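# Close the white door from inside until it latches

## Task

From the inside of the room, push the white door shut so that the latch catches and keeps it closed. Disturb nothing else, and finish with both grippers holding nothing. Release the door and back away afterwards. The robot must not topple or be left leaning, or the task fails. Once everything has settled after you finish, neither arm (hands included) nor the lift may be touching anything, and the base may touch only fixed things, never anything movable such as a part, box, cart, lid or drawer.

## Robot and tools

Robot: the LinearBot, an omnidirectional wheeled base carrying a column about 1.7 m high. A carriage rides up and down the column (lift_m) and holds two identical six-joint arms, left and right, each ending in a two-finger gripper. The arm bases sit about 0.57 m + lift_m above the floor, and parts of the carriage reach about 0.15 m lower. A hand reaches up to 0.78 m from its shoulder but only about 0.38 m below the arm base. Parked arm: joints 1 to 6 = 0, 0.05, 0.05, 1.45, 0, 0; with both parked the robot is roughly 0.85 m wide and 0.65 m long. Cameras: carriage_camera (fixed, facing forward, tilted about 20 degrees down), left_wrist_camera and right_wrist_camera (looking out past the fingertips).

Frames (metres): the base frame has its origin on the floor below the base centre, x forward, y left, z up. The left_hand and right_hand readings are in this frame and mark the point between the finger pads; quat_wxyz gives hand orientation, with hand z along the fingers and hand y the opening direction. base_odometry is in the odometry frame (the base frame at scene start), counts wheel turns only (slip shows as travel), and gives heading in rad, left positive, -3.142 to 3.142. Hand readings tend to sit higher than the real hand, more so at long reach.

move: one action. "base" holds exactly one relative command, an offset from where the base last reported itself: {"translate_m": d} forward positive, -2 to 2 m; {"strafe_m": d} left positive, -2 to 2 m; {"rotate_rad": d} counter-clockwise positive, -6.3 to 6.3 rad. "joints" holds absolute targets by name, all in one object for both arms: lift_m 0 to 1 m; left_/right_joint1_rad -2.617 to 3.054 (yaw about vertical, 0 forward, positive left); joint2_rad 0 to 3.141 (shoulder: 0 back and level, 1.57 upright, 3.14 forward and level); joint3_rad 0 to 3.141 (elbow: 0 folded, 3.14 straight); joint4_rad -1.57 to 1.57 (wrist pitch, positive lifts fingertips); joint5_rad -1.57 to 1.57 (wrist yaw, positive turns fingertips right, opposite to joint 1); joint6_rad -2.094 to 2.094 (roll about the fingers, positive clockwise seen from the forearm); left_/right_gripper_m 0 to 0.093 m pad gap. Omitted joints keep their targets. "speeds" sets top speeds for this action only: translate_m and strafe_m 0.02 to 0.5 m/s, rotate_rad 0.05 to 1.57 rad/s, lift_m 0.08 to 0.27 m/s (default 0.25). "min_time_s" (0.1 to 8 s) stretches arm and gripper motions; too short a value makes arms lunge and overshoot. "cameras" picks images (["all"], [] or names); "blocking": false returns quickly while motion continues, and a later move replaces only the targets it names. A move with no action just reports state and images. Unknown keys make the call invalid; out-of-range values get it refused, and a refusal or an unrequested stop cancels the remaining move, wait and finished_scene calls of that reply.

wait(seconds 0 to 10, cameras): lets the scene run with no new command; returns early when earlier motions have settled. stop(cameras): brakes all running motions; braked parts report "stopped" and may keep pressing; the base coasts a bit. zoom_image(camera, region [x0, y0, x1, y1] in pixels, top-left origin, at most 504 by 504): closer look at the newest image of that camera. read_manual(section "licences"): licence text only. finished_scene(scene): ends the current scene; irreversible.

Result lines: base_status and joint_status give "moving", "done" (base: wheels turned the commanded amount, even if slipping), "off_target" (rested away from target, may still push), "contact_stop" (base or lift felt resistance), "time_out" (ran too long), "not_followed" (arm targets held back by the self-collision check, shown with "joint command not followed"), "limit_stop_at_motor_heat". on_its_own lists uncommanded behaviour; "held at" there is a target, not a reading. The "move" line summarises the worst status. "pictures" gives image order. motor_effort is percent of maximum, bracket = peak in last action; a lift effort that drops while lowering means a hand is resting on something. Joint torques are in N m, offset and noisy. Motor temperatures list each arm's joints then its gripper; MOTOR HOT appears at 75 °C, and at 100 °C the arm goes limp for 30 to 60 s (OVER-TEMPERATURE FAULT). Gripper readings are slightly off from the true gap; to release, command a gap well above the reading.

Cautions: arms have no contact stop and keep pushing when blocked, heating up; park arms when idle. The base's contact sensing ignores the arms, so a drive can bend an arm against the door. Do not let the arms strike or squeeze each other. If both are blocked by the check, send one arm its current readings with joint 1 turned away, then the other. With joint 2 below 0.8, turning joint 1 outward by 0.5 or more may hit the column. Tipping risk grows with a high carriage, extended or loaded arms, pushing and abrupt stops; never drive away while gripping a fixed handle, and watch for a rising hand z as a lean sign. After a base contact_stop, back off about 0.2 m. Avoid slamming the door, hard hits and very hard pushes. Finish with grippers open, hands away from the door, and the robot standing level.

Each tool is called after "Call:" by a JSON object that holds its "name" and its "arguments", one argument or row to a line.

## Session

Call:
{"name": "move", "arguments": {
  "base": {"strafe_m": -0.65},
  "cameras": ["carriage_camera"]
}}

Scene clock: 3.53 s.
Joint torques (N m): left_arm=[-0.28 3.84 5.67 -0.07 0.08 0.04] | right_arm=[-0.25 3.82 6.06 -0.2 -0.11 -0.05]
Motor temperatures (°C): left_arm=[29 32 34 29 27 30 27] | right_arm=[30 32 32 29 29 29 31]
move: done
base_odometry: x=-0.001 y=-0.650 heading=-0.001
base_status: done
joint_positions: lift_m=+0.300 left_joint1_rad=-0.007 left_joint2_rad=+0.051 left_joint3_rad=+0.041 left_joint4_rad=+1.440 left_joint5_rad=+0.011 left_joint6_rad=+0.011 left_gripper_m=+0.09396 right_joint1_rad=+0.019 right_joint2_rad=+0.067 right_joint3_rad=+0.063 right_joint4_rad=+1.446 right_joint5_rad=+0.039 right_joint6_rad=-0.006 right_gripper_m=+0.09396
joint_status: not commanded
motor_effort: lift_m=+18(18) drive_wheels=-4(20)
left_hand: x=+0.2522 y=+0.2949 z=+1.3106 quat_wxyz=(+0.997, +0.006, +0.071, +0.001) (m; base frame)
right_hand: x=+0.2488 y=-0.3032 z=+1.3166 quat_wxyz=(+0.998, +0.018, +0.064, +0.005) (m; base frame)
pictures: carriage_camera
Images, in order (width x height): carriage_camera 672x504.

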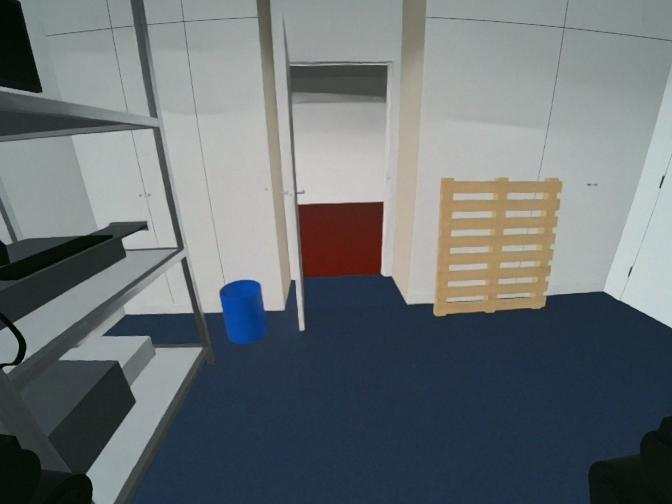

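Call:
{"name": "move", "arguments": {
  "base": {"translate_m": 0.75},
  "joints": {"left_joint1_rad":0,"left_joint2_rad":2.3,"left_joint3_rad":2.2,"left_joint4_rad":0.1,"left_joint5_rad":0,"left_joint6_rad":0,"left_gripper_m":0,"right_gripper_m":0},
  "min_time_s": 3,
  "cameras": ["carriage_camera"]
}}

Scene clock: 13.83 s.
Joint torques (N m): left_arm=[0.53 -13.71 9.73 1.94 0 -0.05] | right_arm=[-0.18 3.84 6.08 -0.17 -0.09 -0.05]
move: done
base_odometry: x=+0.749 y=-0.651 heading=-0.001
base_status: done
joint_positions: lift_m=+0.300 left_joint1_rad=-0.007 left_joint2_rad=+2.292 left_joint3_rad=+2.170 left_joint4_rad=+0.106 left_joint5_rad=+0.011 left_joint6_rad=+0.010 left_gripper_m=+0.00066 right_joint1_rad=+0.019 right_joint2_rad=+0.067 right_joint3_rad=+0.063 right_joint4_rad=+1.445 right_joint5_rad=+0.039 right_joint6_rad=-0.006 right_gripper_m=+0.00010
joint_status: all done
motor_effort: lift_m=+18(18) drive_wheels=-3(16)
left_hand: x=+0.9079 y=+0.2900 z=+1.2181 quat_wxyz=(+0.701, +0.010, +0.713, -0.003) (m; base frame)
right_hand: x=+0.2493 y=-0.3032 z=+1.3165 quat_wxyz=(+0.998, +0.018, +0.065, +0.005) (m; base frame)
pictures: carriage_camera
Images, in order (width x height): carriage_camera 672x504.

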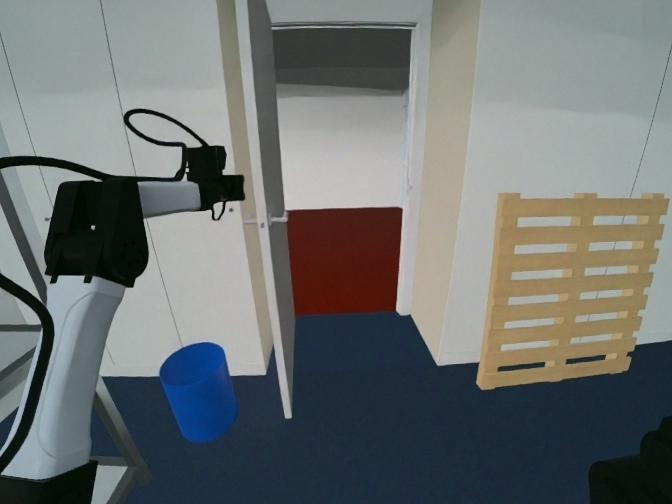

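Call:
{"name": "move", "arguments": {
  "base": {"rotate_rad": -0.055},
  "cameras": ["carriage_camera"]
}}

Scene clock: 26.17 s.
Joint torques (N m): left_arm=[0.32 -13.64 9.62 1.95 -0.03 -0.05] | right_arm=[-0.14 3.81 6.2 -0.17 -0.11 -0.04]
Motor temperatures (°C): left_arm=[29 39 40 34 27 30 27] | right_arm=[30 33 33 29 29 29 31]
move: done
base_odometry: x=+0.750 y=-0.651 heading=-0.056
base_status: done
joint_positions: lift_m=+0.300 left_joint1_rad=-0.006 left_joint2_rad=+2.292 left_joint3_rad=+2.170 left_joint4_rad=+0.104 left_joint5_rad=+0.010 left_joint6_rad=+0.010 left_gripper_m=+0.00066 right_joint1_rad=+0.019 right_joint2_rad=+0.067 right_joint3_rad=+0.063 right_joint4_rad=+1.445 right_joint5_rad=+0.039 right_joint6_rad=-0.006 right_gripper_m=+0.00010
joint_status: not commanded
motor_effort: lift_m=+18(18) drive_wheels=-3(10)
left_hand: x=+0.9079 y=+0.2916 z=+1.2176 quat_wxyz=(+0.701, +0.009, +0.713, -0.002) (m; base frame)
right_hand: x=+0.2493 y=-0.3032 z=+1.3165 quat_wxyz=(+0.998, +0.018, +0.065, +0.005) (m; base frame)
pictures: carriage_camera
Images, in order (width x height): carriage_camera 672x504.

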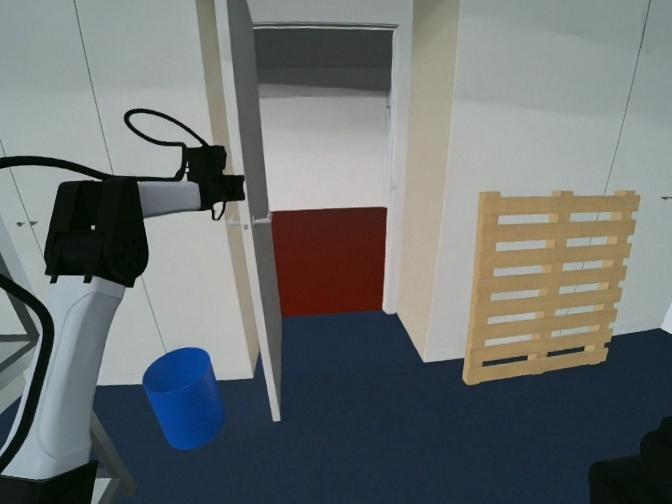

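Call:
{"name": "move", "arguments": {
  "base": {"rotate_rad": 0.09},
  "cameras": ["carriage_camera"]
}}

Scene clock: 32.20 s.
Joint torques (N m): left_arm=[-0.36 -13.71 9.92 1.98 0.06 -0.08] | right_arm=[-0.17 3.84 6.06 -0.19 -0.09 -0.03]
move: done
base_odometry: x=+0.750 y=-0.651 heading=+0.034
base_status: done
joint_positions: lift_m=+0.300 left_joint1_rad=+0.006 left_joint2_rad=+2.292 left_joint3_rad=+2.170 left_joint4_rad=+0.102 left_joint5_rad=+0.008 left_joint6_rad=+0.010 left_gripper_m=+0.00066 right_joint1_rad=+0.019 right_joint2_rad=+0.067 right_joint3_rad=+0.063 right_joint4_rad=+1.445 right_joint5_rad=+0.039 right_joint6_rad=-0.006 right_gripper_m=+0.00010
joint_status: not commanded
motor_effort: lift_m=+18(18) drive_wheels=-6(8)
left_hand: x=+0.9079 y=+0.2999 z=+1.2172 quat_wxyz=(+0.700, +0.004, +0.714, +0.003) (m; base frame)
right_hand: x=+0.2493 y=-0.3032 z=+1.3165 quat_wxyz=(+0.998, +0.018, +0.065, +0.005) (m; base frame)
pictures: carriage_camera
Images, in order (width x height): carriage_camera 672x504.

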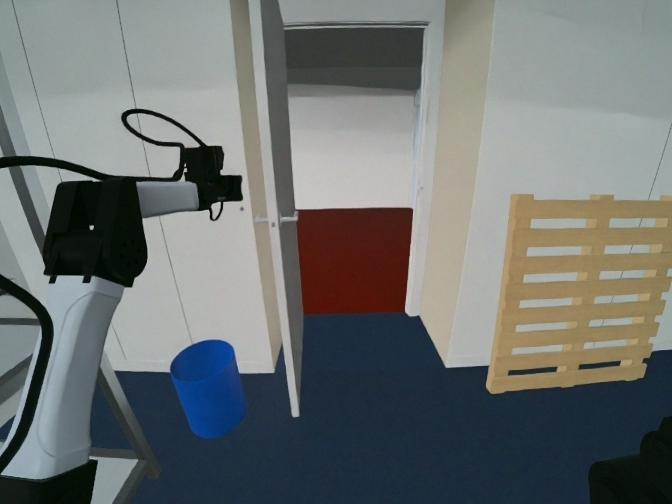

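Call:
{"name": "move", "arguments": {
  "base": {"strafe_m": 0.05}
}}

Call:
{"name": "move", "arguments": {
  "base": {"translate_m": 0.355},
  "speeds": {"translate_m": 0.25},
  "cameras": ["carriage_camera"]
}}

Call:
{"name": "move", "arguments": {
  "base": {"strafe_m": -0.43},
  "speeds": {"strafe_m": 0.15},
  "cameras": ["carriage_camera"]
}}

Scene clock: 42.43 s.
Joint torques (N m): left_arm=[-0.46 -13.72 9.84 1.98 0.02 -0.06] | right_arm=[-0.31 3.85 6.09 -0.18 -0.1 -0.06]
Motor temperatures (°C): left_arm=[29 44 44 36 27 30 28] | right_arm=[30 33 34 29 29 29 31]
move: done
base_odometry: x=+0.748 y=-0.601 heading=+0.034
base_status: done
joint_positions: lift_m=+0.300 left_joint1_rad=+0.004 left_joint2_rad=+2.292 left_joint3_rad=+2.170 left_joint4_rad=+0.102 left_joint5_rad=+0.007 left_joint6_rad=+0.010 left_gripper_m=+0.00066 right_joint1_rad=+0.018 right_joint2_rad=+0.067 right_joint3_rad=+0.063 right_joint4_rad=+1.445 right_joint5_rad=+0.039 right_joint6_rad=-0.006 right_gripper_m=+0.00010
joint_status: not commanded
motor_effort: lift_m=+18(18) drive_wheels=-3(12)
left_hand: x=+0.9079 y=+0.2990 z=+1.2172 quat_wxyz=(+0.700, +0.005, +0.714, +0.003) (m; base frame)
right_hand: x=+0.2493 y=-0.3032 z=+1.3165 quat_wxyz=(+0.998, +0.018, +0.065, +0.005) (m; base frame)
pictures: none

Scene clock: 45.13 s.
Joint torques (N m): left_arm=[-0.54 -13.72 9.72 1.97 0.03 -0.09] | right_arm=[-0.14 3.79 6.08 -0.22 -0.09 -0.06]
move: done
base_odometry: x=+1.103 y=-0.589 heading=+0.034
base_status: done
joint_positions: lift_m=+0.300 left_joint1_rad=+0.004 left_joint2_rad=+2.293 left_joint3_rad=+2.171 left_joint4_rad=+0.101 left_joint5_rad=+0.007 left_joint6_rad=+0.010 left_gripper_m=+0.00066 right_joint1_rad=+0.018 right_joint2_rad=+0.067 right_joint3_rad=+0.063 right_joint4_rad=+1.445 right_joint5_rad=+0.039 right_joint6_rad=-0.006 right_gripper_m=+0.00010
joint_status: not commanded
motor_effort: lift_m=+18(18) drive_wheels=-1(14)
left_hand: x=+0.9080 y=+0.2990 z=+1.2169 quat_wxyz=(+0.700, +0.005, +0.714, +0.003) (m; base frame)
right_hand: x=+0.2491 y=-0.3033 z=+1.3165 quat_wxyz=(+0.998, +0.018, +0.065, +0.005) (m; base frame)
pictures: carriage_camera
Images, in order (width x height): carriage_camera 672x504.

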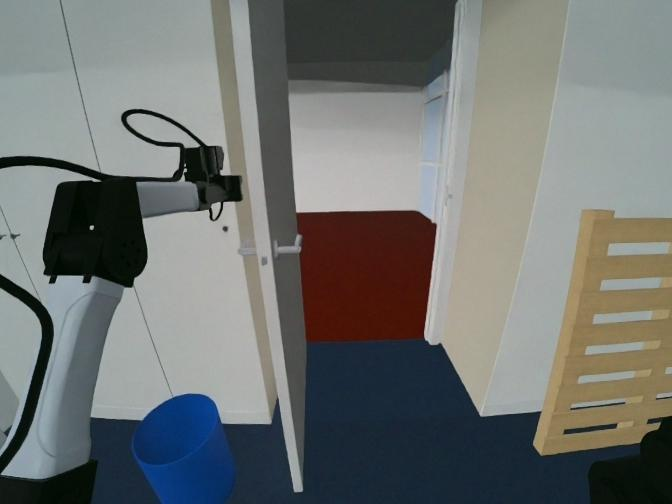

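Scene clock: 48.90 s.
Joint torques (N m): left_arm=[-0.02 -13.75 9.63 2 0.28 0] | right_arm=[-0.12 3.86 6.08 -0.19 -0.1 -0.06]
move: done
base_odometry: x=+1.118 y=-1.019 heading=+0.034
base_status: done
joint_positions: lift_m=+0.300 left_joint1_rad=-0.001 left_joint2_rad=+2.293 left_joint3_rad=+2.172 left_joint4_rad=+0.100 left_joint5_rad=-0.013 left_joint6_rad=+0.006 left_gripper_m=+0.00065 right_joint1_rad=+0.018 right_joint2_rad=+0.067 right_joint3_rad=+0.063 right_joint4_rad=+1.445 right_joint5_rad=+0.039 right_joint6_rad=-0.006 right_gripper_m=+0.00010
joint_status: not commanded
motor_effort: lift_m=+18(18) drive_wheels=+1(13)
left_hand: x=+0.9080 y=+0.2990 z=+1.2171 quat_wxyz=(+0.700, -0.002, +0.715, +0.007) (m; base frame)
right_hand: x=+0.2491 y=-0.3033 z=+1.3165 quat_wxyz=(+0.998, +0.018, +0.065, +0.005) (m; base frame)
pictures: carriage_camera
Images, in order (width x height): carriage_camera 672x504.

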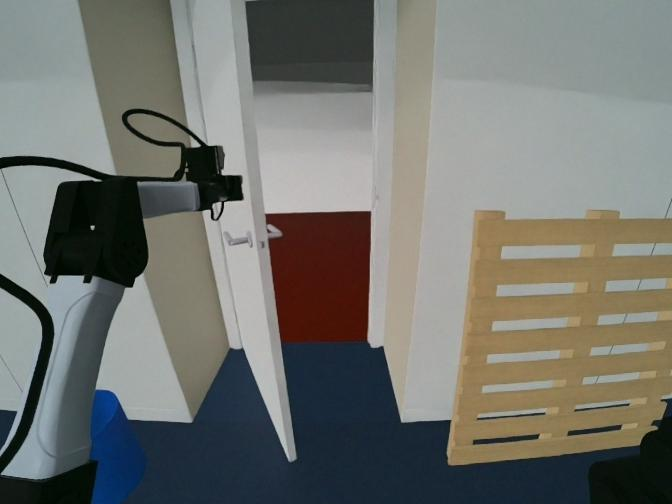

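Call:
{"name": "move", "arguments": {
  "base": {"translate_m": 0.31},
  "speeds": {"translate_m": 0.15}
}}

Call:
{"name": "move", "arguments": {
  "base": {"strafe_m": -0.31},
  "speeds": {"strafe_m": 0.15}
}}

Call:
{"name": "move", "arguments": {
  "base": {"translate_m": -0.3}
}}

Call:
{"name": "move", "arguments": {
  "base": {"strafe_m": 0.47},
  "joints": {"left_joint1_rad":0,"left_joint2_rad":0.05,"left_joint3_rad":0.05,"left_joint4_rad":1.45,"right_joint1_rad":0,"right_joint2_rad":2.3,"right_joint3_rad":2.2,"right_joint4_rad":0.1,"right_joint5_rad":0,"right_joint6_rad":0},
  "min_time_s": 2.5,
  "cameras": ["carriage_camera"]
}}

Scene clock: 60.77 s.
Joint torques (N m): left_arm=[-0.61 -13.9 9.62 1.97 0.24 0] | right_arm=[-0.16 3.9 6.02 -0.14 -0.11 -0.05]
Motor temperatures (°C): left_arm=[29 49 45 36 28 30 28] | right_arm=[30 34 34 29 29 29 31]
move: done
base_odometry: x=+1.428 y=-1.008 heading=+0.034
base_status: done
joint_positions: lift_m=+0.300 left_joint1_rad=+0.005 left_joint2_rad=+2.293 left_joint3_rad=+2.172 left_joint4_rad=+0.099 left_joint5_rad=-0.015 left_joint6_rad=+0.004 left_gripper_m=+0.00065 right_joint1_rad=+0.018 right_joint2_rad=+0.067 right_joint3_rad=+0.063 right_joint4_rad=+1.445 right_joint5_rad=+0.039 right_joint6_rad=-0.006 right_gripper_m=+0.00010
joint_status: not commanded
motor_effort: lift_m=+18(18) drive_wheels=-2(14)
left_hand: x=+0.9079 y=+0.3035 z=+1.2169 quat_wxyz=(+0.699, -0.006, +0.715, +0.009) (m; base frame)
right_hand: x=+0.2492 y=-0.3032 z=+1.3165 quat_wxyz=(+0.998, +0.018, +0.065, +0.005) (m; base frame)
pictures: none

Scene clock: 63.73 s.
Joint torques (N m): left_arm=[-0.21 -13.7 9.7 2.06 0.27 -0.01] | right_arm=[-0.05 3.82 6.06 -0.18 -0.09 -0.06]
move: done
base_odometry: x=+1.438 y=-1.318 heading=+0.034
base_status: done
joint_positions: lift_m=+0.300 left_joint1_rad=+0.001 left_joint2_rad=+2.293 left_joint3_rad=+2.172 left_joint4_rad=+0.099 left_joint5_rad=-0.014 left_joint6_rad=+0.004 left_gripper_m=+0.00065 right_joint1_rad=+0.018 right_joint2_rad=+0.067 right_joint3_rad=+0.063 right_joint4_rad=+1.445 right_joint5_rad=+0.039 right_joint6_rad=-0.006 right_gripper_m=+0.00010
joint_status: not commanded
motor_effort: lift_m=+18(18) drive_wheels=+1(13)
left_hand: x=+0.9079 y=+0.3002 z=+1.2169 quat_wxyz=(+0.699, -0.004, +0.715, +0.007) (m; base frame)
right_hand: x=+0.2492 y=-0.3032 z=+1.3165 quat_wxyz=(+0.998, +0.018, +0.065, +0.005) (m; base frame)
pictures: none

Scene clock: 66.20 s.
Joint torques (N m): left_arm=[-0.23 -13.81 9.44 2.02 0.25 -0.02] | right_arm=[-0.14 3.86 6.06 -0.19 -0.12 -0.05]
move: done
base_odometry: x=+1.138 y=-1.328 heading=+0.034
base_status: done
joint_positions: lift_m=+0.300 left_joint1_rad=+0.001 left_joint2_rad=+2.293 left_joint3_rad=+2.174 left_joint4_rad=+0.098 left_joint5_rad=-0.014 left_joint6_rad=+0.004 left_gripper_m=+0.00065 right_joint1_rad=+0.018 right_joint2_rad=+0.067 right_joint3_rad=+0.063 right_joint4_rad=+1.446 right_joint5_rad=+0.039 right_joint6_rad=-0.006 right_gripper_m=+0.00010
joint_status: not commanded
motor_effort: lift_m=+18(18) drive_wheels=+1(15)
left_hand: x=+0.9081 y=+0.3002 z=+1.2172 quat_wxyz=(+0.699, -0.004, +0.715, +0.007) (m; base frame)
right_hand: x=+0.2490 y=-0.3033 z=+1.3165 quat_wxyz=(+0.998, +0.018, +0.065, +0.005) (m; base frame)
pictures: none

Scene clock: 69.33 s.
Joint torques (N m): left_arm=[0.05 2.97 4.66 0.07 0.22 -0.01] | right_arm=[-0.64 -12.64 10.88 2.14 -0.22 0.03]
move: done
base_odometry: x=+1.122 y=-0.859 heading=+0.034
base_status: done
joint_positions: lift_m=+0.300 left_joint1_rad=-0.002 left_joint2_rad=+0.057 left_joint3_rad=+0.057 left_joint4_rad=+1.434 left_joint5_rad=-0.010 left_joint6_rad=+0.004 left_gripper_m=+0.00065 right_joint1_rad=+0.007 right_joint2_rad=+2.288 right_joint3_rad=+2.171 right_joint4_rad=+0.109 right_joint5_rad=+0.012 right_joint6_rad=-0.006 right_gripper_m=+0.00010
joint_status: all done
motor_effort: lift_m=+18(18) drive_wheels=-2(13)
left_hand: x=+0.2502 y=+0.2988 z=+1.3150 quat_wxyz=(+0.998, -0.005, +0.068, +0.002) (m; base frame)
right_hand: x=+0.9070 y=-0.2943 z=+1.2220 quat_wxyz=(+0.704, -0.001, +0.710, -0.004) (m; base frame)
pictures: carriage_camera
Images, in order (width x height): carriage_camera 672x504.

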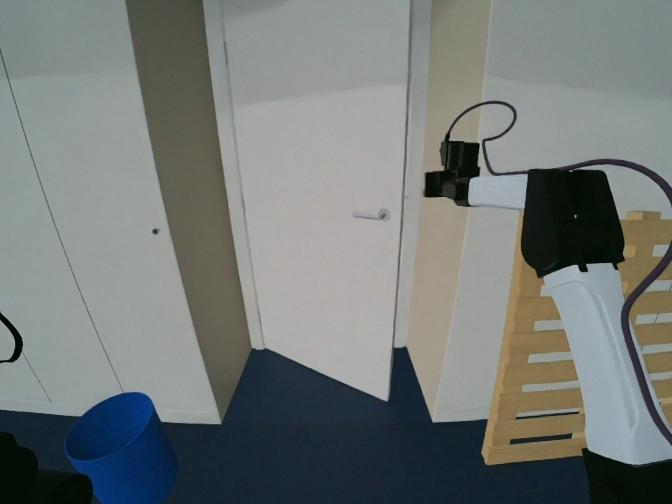

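Call:
{"name": "move", "arguments": {
  "base": {"translate_m": 0.765},
  "speeds": {"translate_m": 0.15},
  "cameras": ["carriage_camera"]
}}

Call:
{"name": "move", "arguments": {
  "base": {"translate_m": -0.3},
  "speeds": {"translate_m": 0.2},
  "cameras": ["carriage_camera"]
}}

Call:
{"name": "zoom_image", "arguments": {
  "camera": "carriage_camera",
  "region": [380, 200, 520, 460]
}}

Scene clock: 81.00 s.
Joint torques (N m): left_arm=[0.01 3.21 4.71 -0.1 0.21 0.02] | right_arm=[3.97 -1.73 10.3 5.6 -2.82 -0.18]
Motor temperatures (°C): left_arm=[29 45 43 34 28 30 28] | right_arm=[31 39 36 33 30 29 31]
move: done
base_odometry: x=+1.887 y=-0.832 heading=+0.034
base_status: done
joint_positions: lift_m=+0.300 left_joint1_rad=-0.002 left_joint2_rad=+0.056 left_joint3_rad=+0.056 left_joint4_rad=+1.446 left_joint5_rad=-0.009 left_joint6_rad=+0.004 left_gripper_m=+0.00064 right_joint1_rad=-0.045 right_joint2_rad=+2.176 right_joint3_rad=+2.176 right_joint4_rad=-0.205 right_joint5_rad=+0.300 right_joint6_rad=+0.013 right_gripper_m=+0.00003
joint_status: not commanded
motor_effort: lift_m=+18(18) drive_wheels=+12(18)
left_hand: x=+0.2475 y=+0.2986 z=+1.3148 quat_wxyz=(+0.998, -0.004, +0.063, +0.002) (m; base frame)
right_hand: x=+0.8625 y=-0.3779 z=+1.2221 quat_wxyz=(+0.622, +0.116, +0.764, -0.126) (m; base frame)
pictures: carriage_camera
Images, in order (width x height): carriage_camera 672x504.

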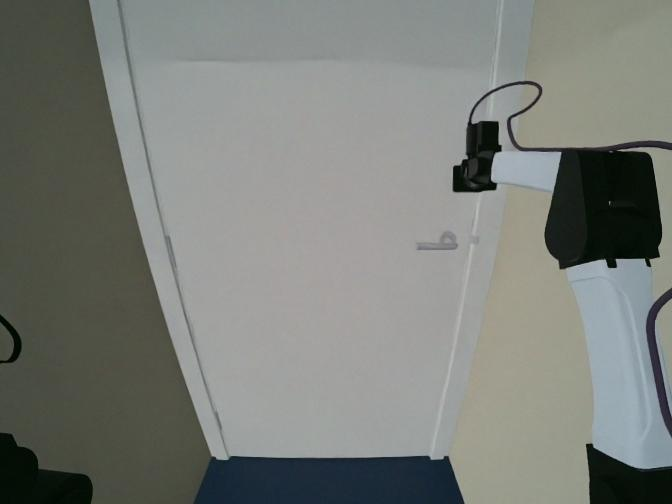

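Scene clock: 83.60 s.
Joint torques (N m): left_arm=[-0.03 3.15 4.68 -0.07 0.19 0.03] | right_arm=[-0.65 -13.42 10.48 2.26 -0.18 -0.13]
move: done
base_odometry: x=+1.587 y=-0.842 heading=+0.034
base_status: done
joint_positions: lift_m=+0.300 left_joint1_rad=-0.002 left_joint2_rad=+0.056 left_joint3_rad=+0.056 left_joint4_rad=+1.446 left_joint5_rad=-0.009 left_joint6_rad=+0.004 left_gripper_m=+0.00064 right_joint1_rad=+0.006 right_joint2_rad=+2.298 right_joint3_rad=+2.176 right_joint4_rad=+0.094 right_joint5_rad=+0.013 right_joint6_rad=+0.008 right_gripper_m=+0.00004
joint_status: not commanded
motor_effort: lift_m=+19(19) drive_wheels=+0(12)
left_hand: x=+0.2474 y=+0.2986 z=+1.3148 quat_wxyz=(+0.998, -0.004, +0.062, +0.002) (m; base frame)
right_hand: x=+0.9089 y=-0.2952 z=+1.2142 quat_wxyz=(+0.697, +0.005, +0.717, +0.000) (m; base frame)
pictures: carriage_camera
Images, in order (width x height): carriage_camera 672x504.

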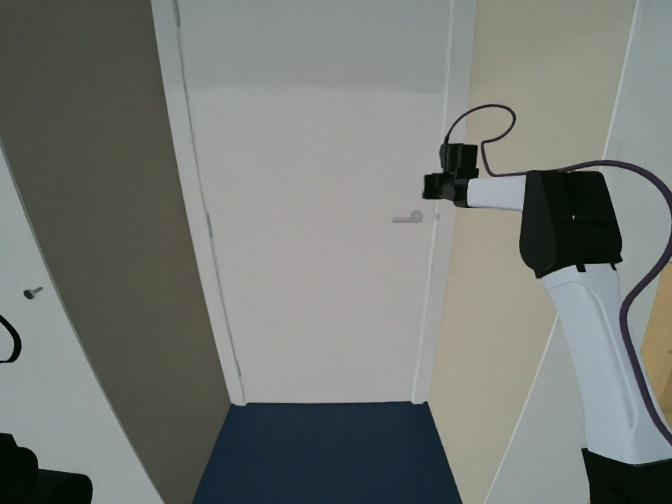

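Scaled by 1.938 from the camera's 672x504 image, which has a finer 960x720 frame.

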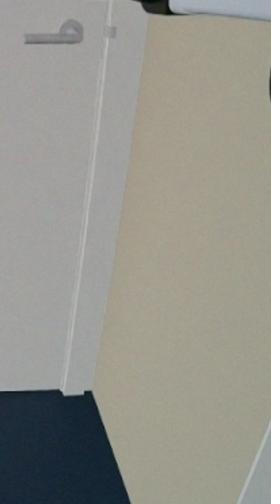

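Call:
{"name": "move", "arguments": {
  "joints": {"right_joint1_rad":0.12,"right_joint5_rad":0.12}
}}

Call:
{"name": "move", "arguments": {
  "base": {"translate_m": 0.32},
  "speeds": {"translate_m": 0.2},
  "cameras": ["carriage_camera"]
}}

Call:
{"name": "move", "arguments": {
  "base": {"translate_m": -0.32},
  "speeds": {"translate_m": 0.2},
  "cameras": ["carriage_camera"]
}}

Call:
{"name": "zoom_image", "arguments": {
  "camera": "carriage_camera",
  "region": [380, 200, 520, 460]
}}

Scene clock: 92.63 s.
Joint torques (N m): left_arm=[0.05 3.3 4.72 -0.08 0.19 0] | right_arm=[-0.32 -13.53 10.44 2.3 0.04 -0.11]
move: done
base_odometry: x=+1.587 y=-0.842 heading=+0.034
base_status: not commanded
joint_positions: lift_m=+0.300 left_joint1_rad=-0.002 left_joint2_rad=+0.056 left_joint3_rad=+0.056 left_joint4_rad=+1.446 left_joint5_rad=-0.009 left_joint6_rad=+0.004 left_gripper_m=+0.00064 right_joint1_rad=+0.123 right_joint2_rad=+2.298 right_joint3_rad=+2.176 right_joint4_rad=+0.094 right_joint5_rad=+0.107 right_joint6_rad=+0.007 right_gripper_m=+0.00004
joint_status: all done
motor_effort: lift_m=+18(19) drive_wheels=+0(2)
left_hand: x=+0.2474 y=+0.2986 z=+1.3148 quat_wxyz=(+0.998, -0.004, +0.062, +0.002) (m; base frame)
right_hand: x=+0.9050 y=-0.2308 z=+1.2142 quat_wxyz=(+0.697, -0.004, +0.717, +0.007) (m; base frame)
pictures: none

Scene clock: 95.33 s.
Joint torques (N m): left_arm=[0.06 3.15 4.94 -0.1 0.15 0] | right_arm=[-2.88 2.29 10.37 7.12 -0.36 -0.11]
move: done
base_odometry: x=+1.906 y=-0.831 heading=+0.034
base_status: done
joint_positions: lift_m=+0.300 left_joint1_rad=-0.002 left_joint2_rad=+0.056 left_joint3_rad=+0.054 left_joint4_rad=+1.449 left_joint5_rad=-0.007 left_joint6_rad=+0.004 left_gripper_m=+0.00064 right_joint1_rad=+0.149 right_joint2_rad=+2.133 right_joint3_rad=+2.173 right_joint4_rad=-0.350 right_joint5_rad=+0.154 right_joint6_rad=+0.007 right_gripper_m=+0.00005
joint_status: not commanded
motor_effort: lift_m=+19(20) drive_wheels=+12(15)
left_hand: x=+0.2472 y=+0.2983 z=+1.3144 quat_wxyz=(+0.998, -0.003, +0.062, +0.001) (m; base frame)
right_hand: x=+0.8493 y=-0.2287 z=+1.2122 quat_wxyz=(+0.591, -0.012, +0.807, -0.016) (m; base frame)
pictures: carriage_camera
Images, in order (width x height): carriage_camera 672x504.

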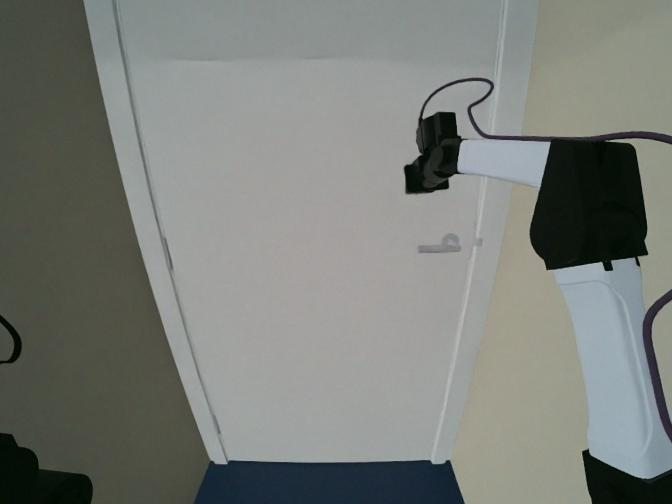

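Scene clock: 98.03 s.
Joint torques (N m): left_arm=[-0.16 3.28 4.89 -0.09 0.15 0.01] | right_arm=[-0.32 -14.08 10.24 2.31 -0.16 -0.12]
Motor temperatures (°C): left_arm=[29 40 41 33 28 30 28] | right_arm=[30 43 39 38 30 29 31]
move: done
base_odometry: x=+1.586 y=-0.842 heading=+0.034
base_status: done
joint_positions: lift_m=+0.300 left_joint1_rad=-0.002 left_joint2_rad=+0.056 left_joint3_rad=+0.054 left_joint4_rad=+1.449 left_joint5_rad=-0.007 left_joint6_rad=+0.004 left_gripper_m=+0.00064 right_joint1_rad=+0.122 right_joint2_rad=+2.302 right_joint3_rad=+2.178 right_joint4_rad=+0.093 right_joint5_rad=+0.132 right_joint6_rad=+0.007 right_gripper_m=+0.00005
joint_status: not commanded
motor_effort: lift_m=+19(19) drive_wheels=+0(11)
left_hand: x=+0.2472 y=+0.2983 z=+1.3144 quat_wxyz=(+0.998, -0.003, +0.062, +0.001) (m; base frame)
right_hand: x=+0.9060 y=-0.2354 z=+1.2118 quat_wxyz=(+0.696, +0.005, +0.718, -0.003) (m; base frame)
pictures: carriage_camera
Images, in order (width x height): carriage_camera 672x504.

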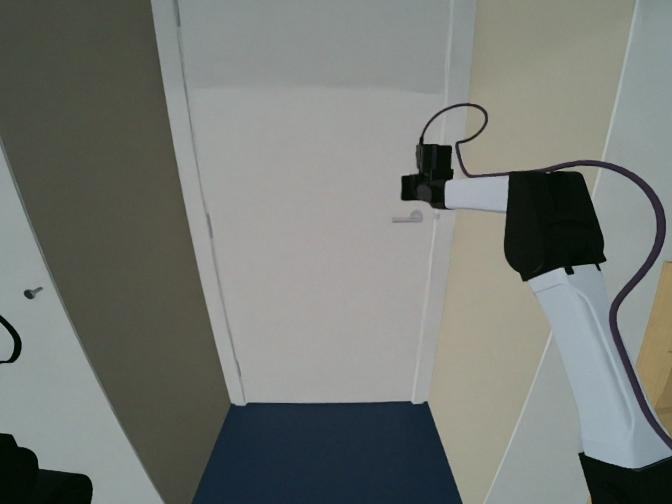

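Scaled by 1.938 from the camera's 672x504 image, which has a finer 960x720 frame.

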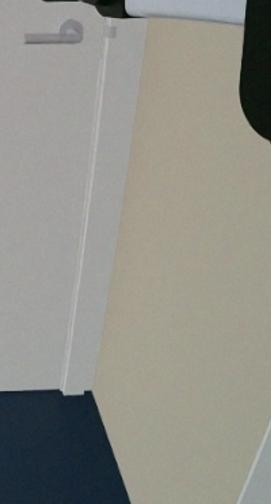

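Unchanged: latched.

Call:
{"name": "finished_scene", "arguments": {
  "scene": 3
}}

The scene is finished: the task was done.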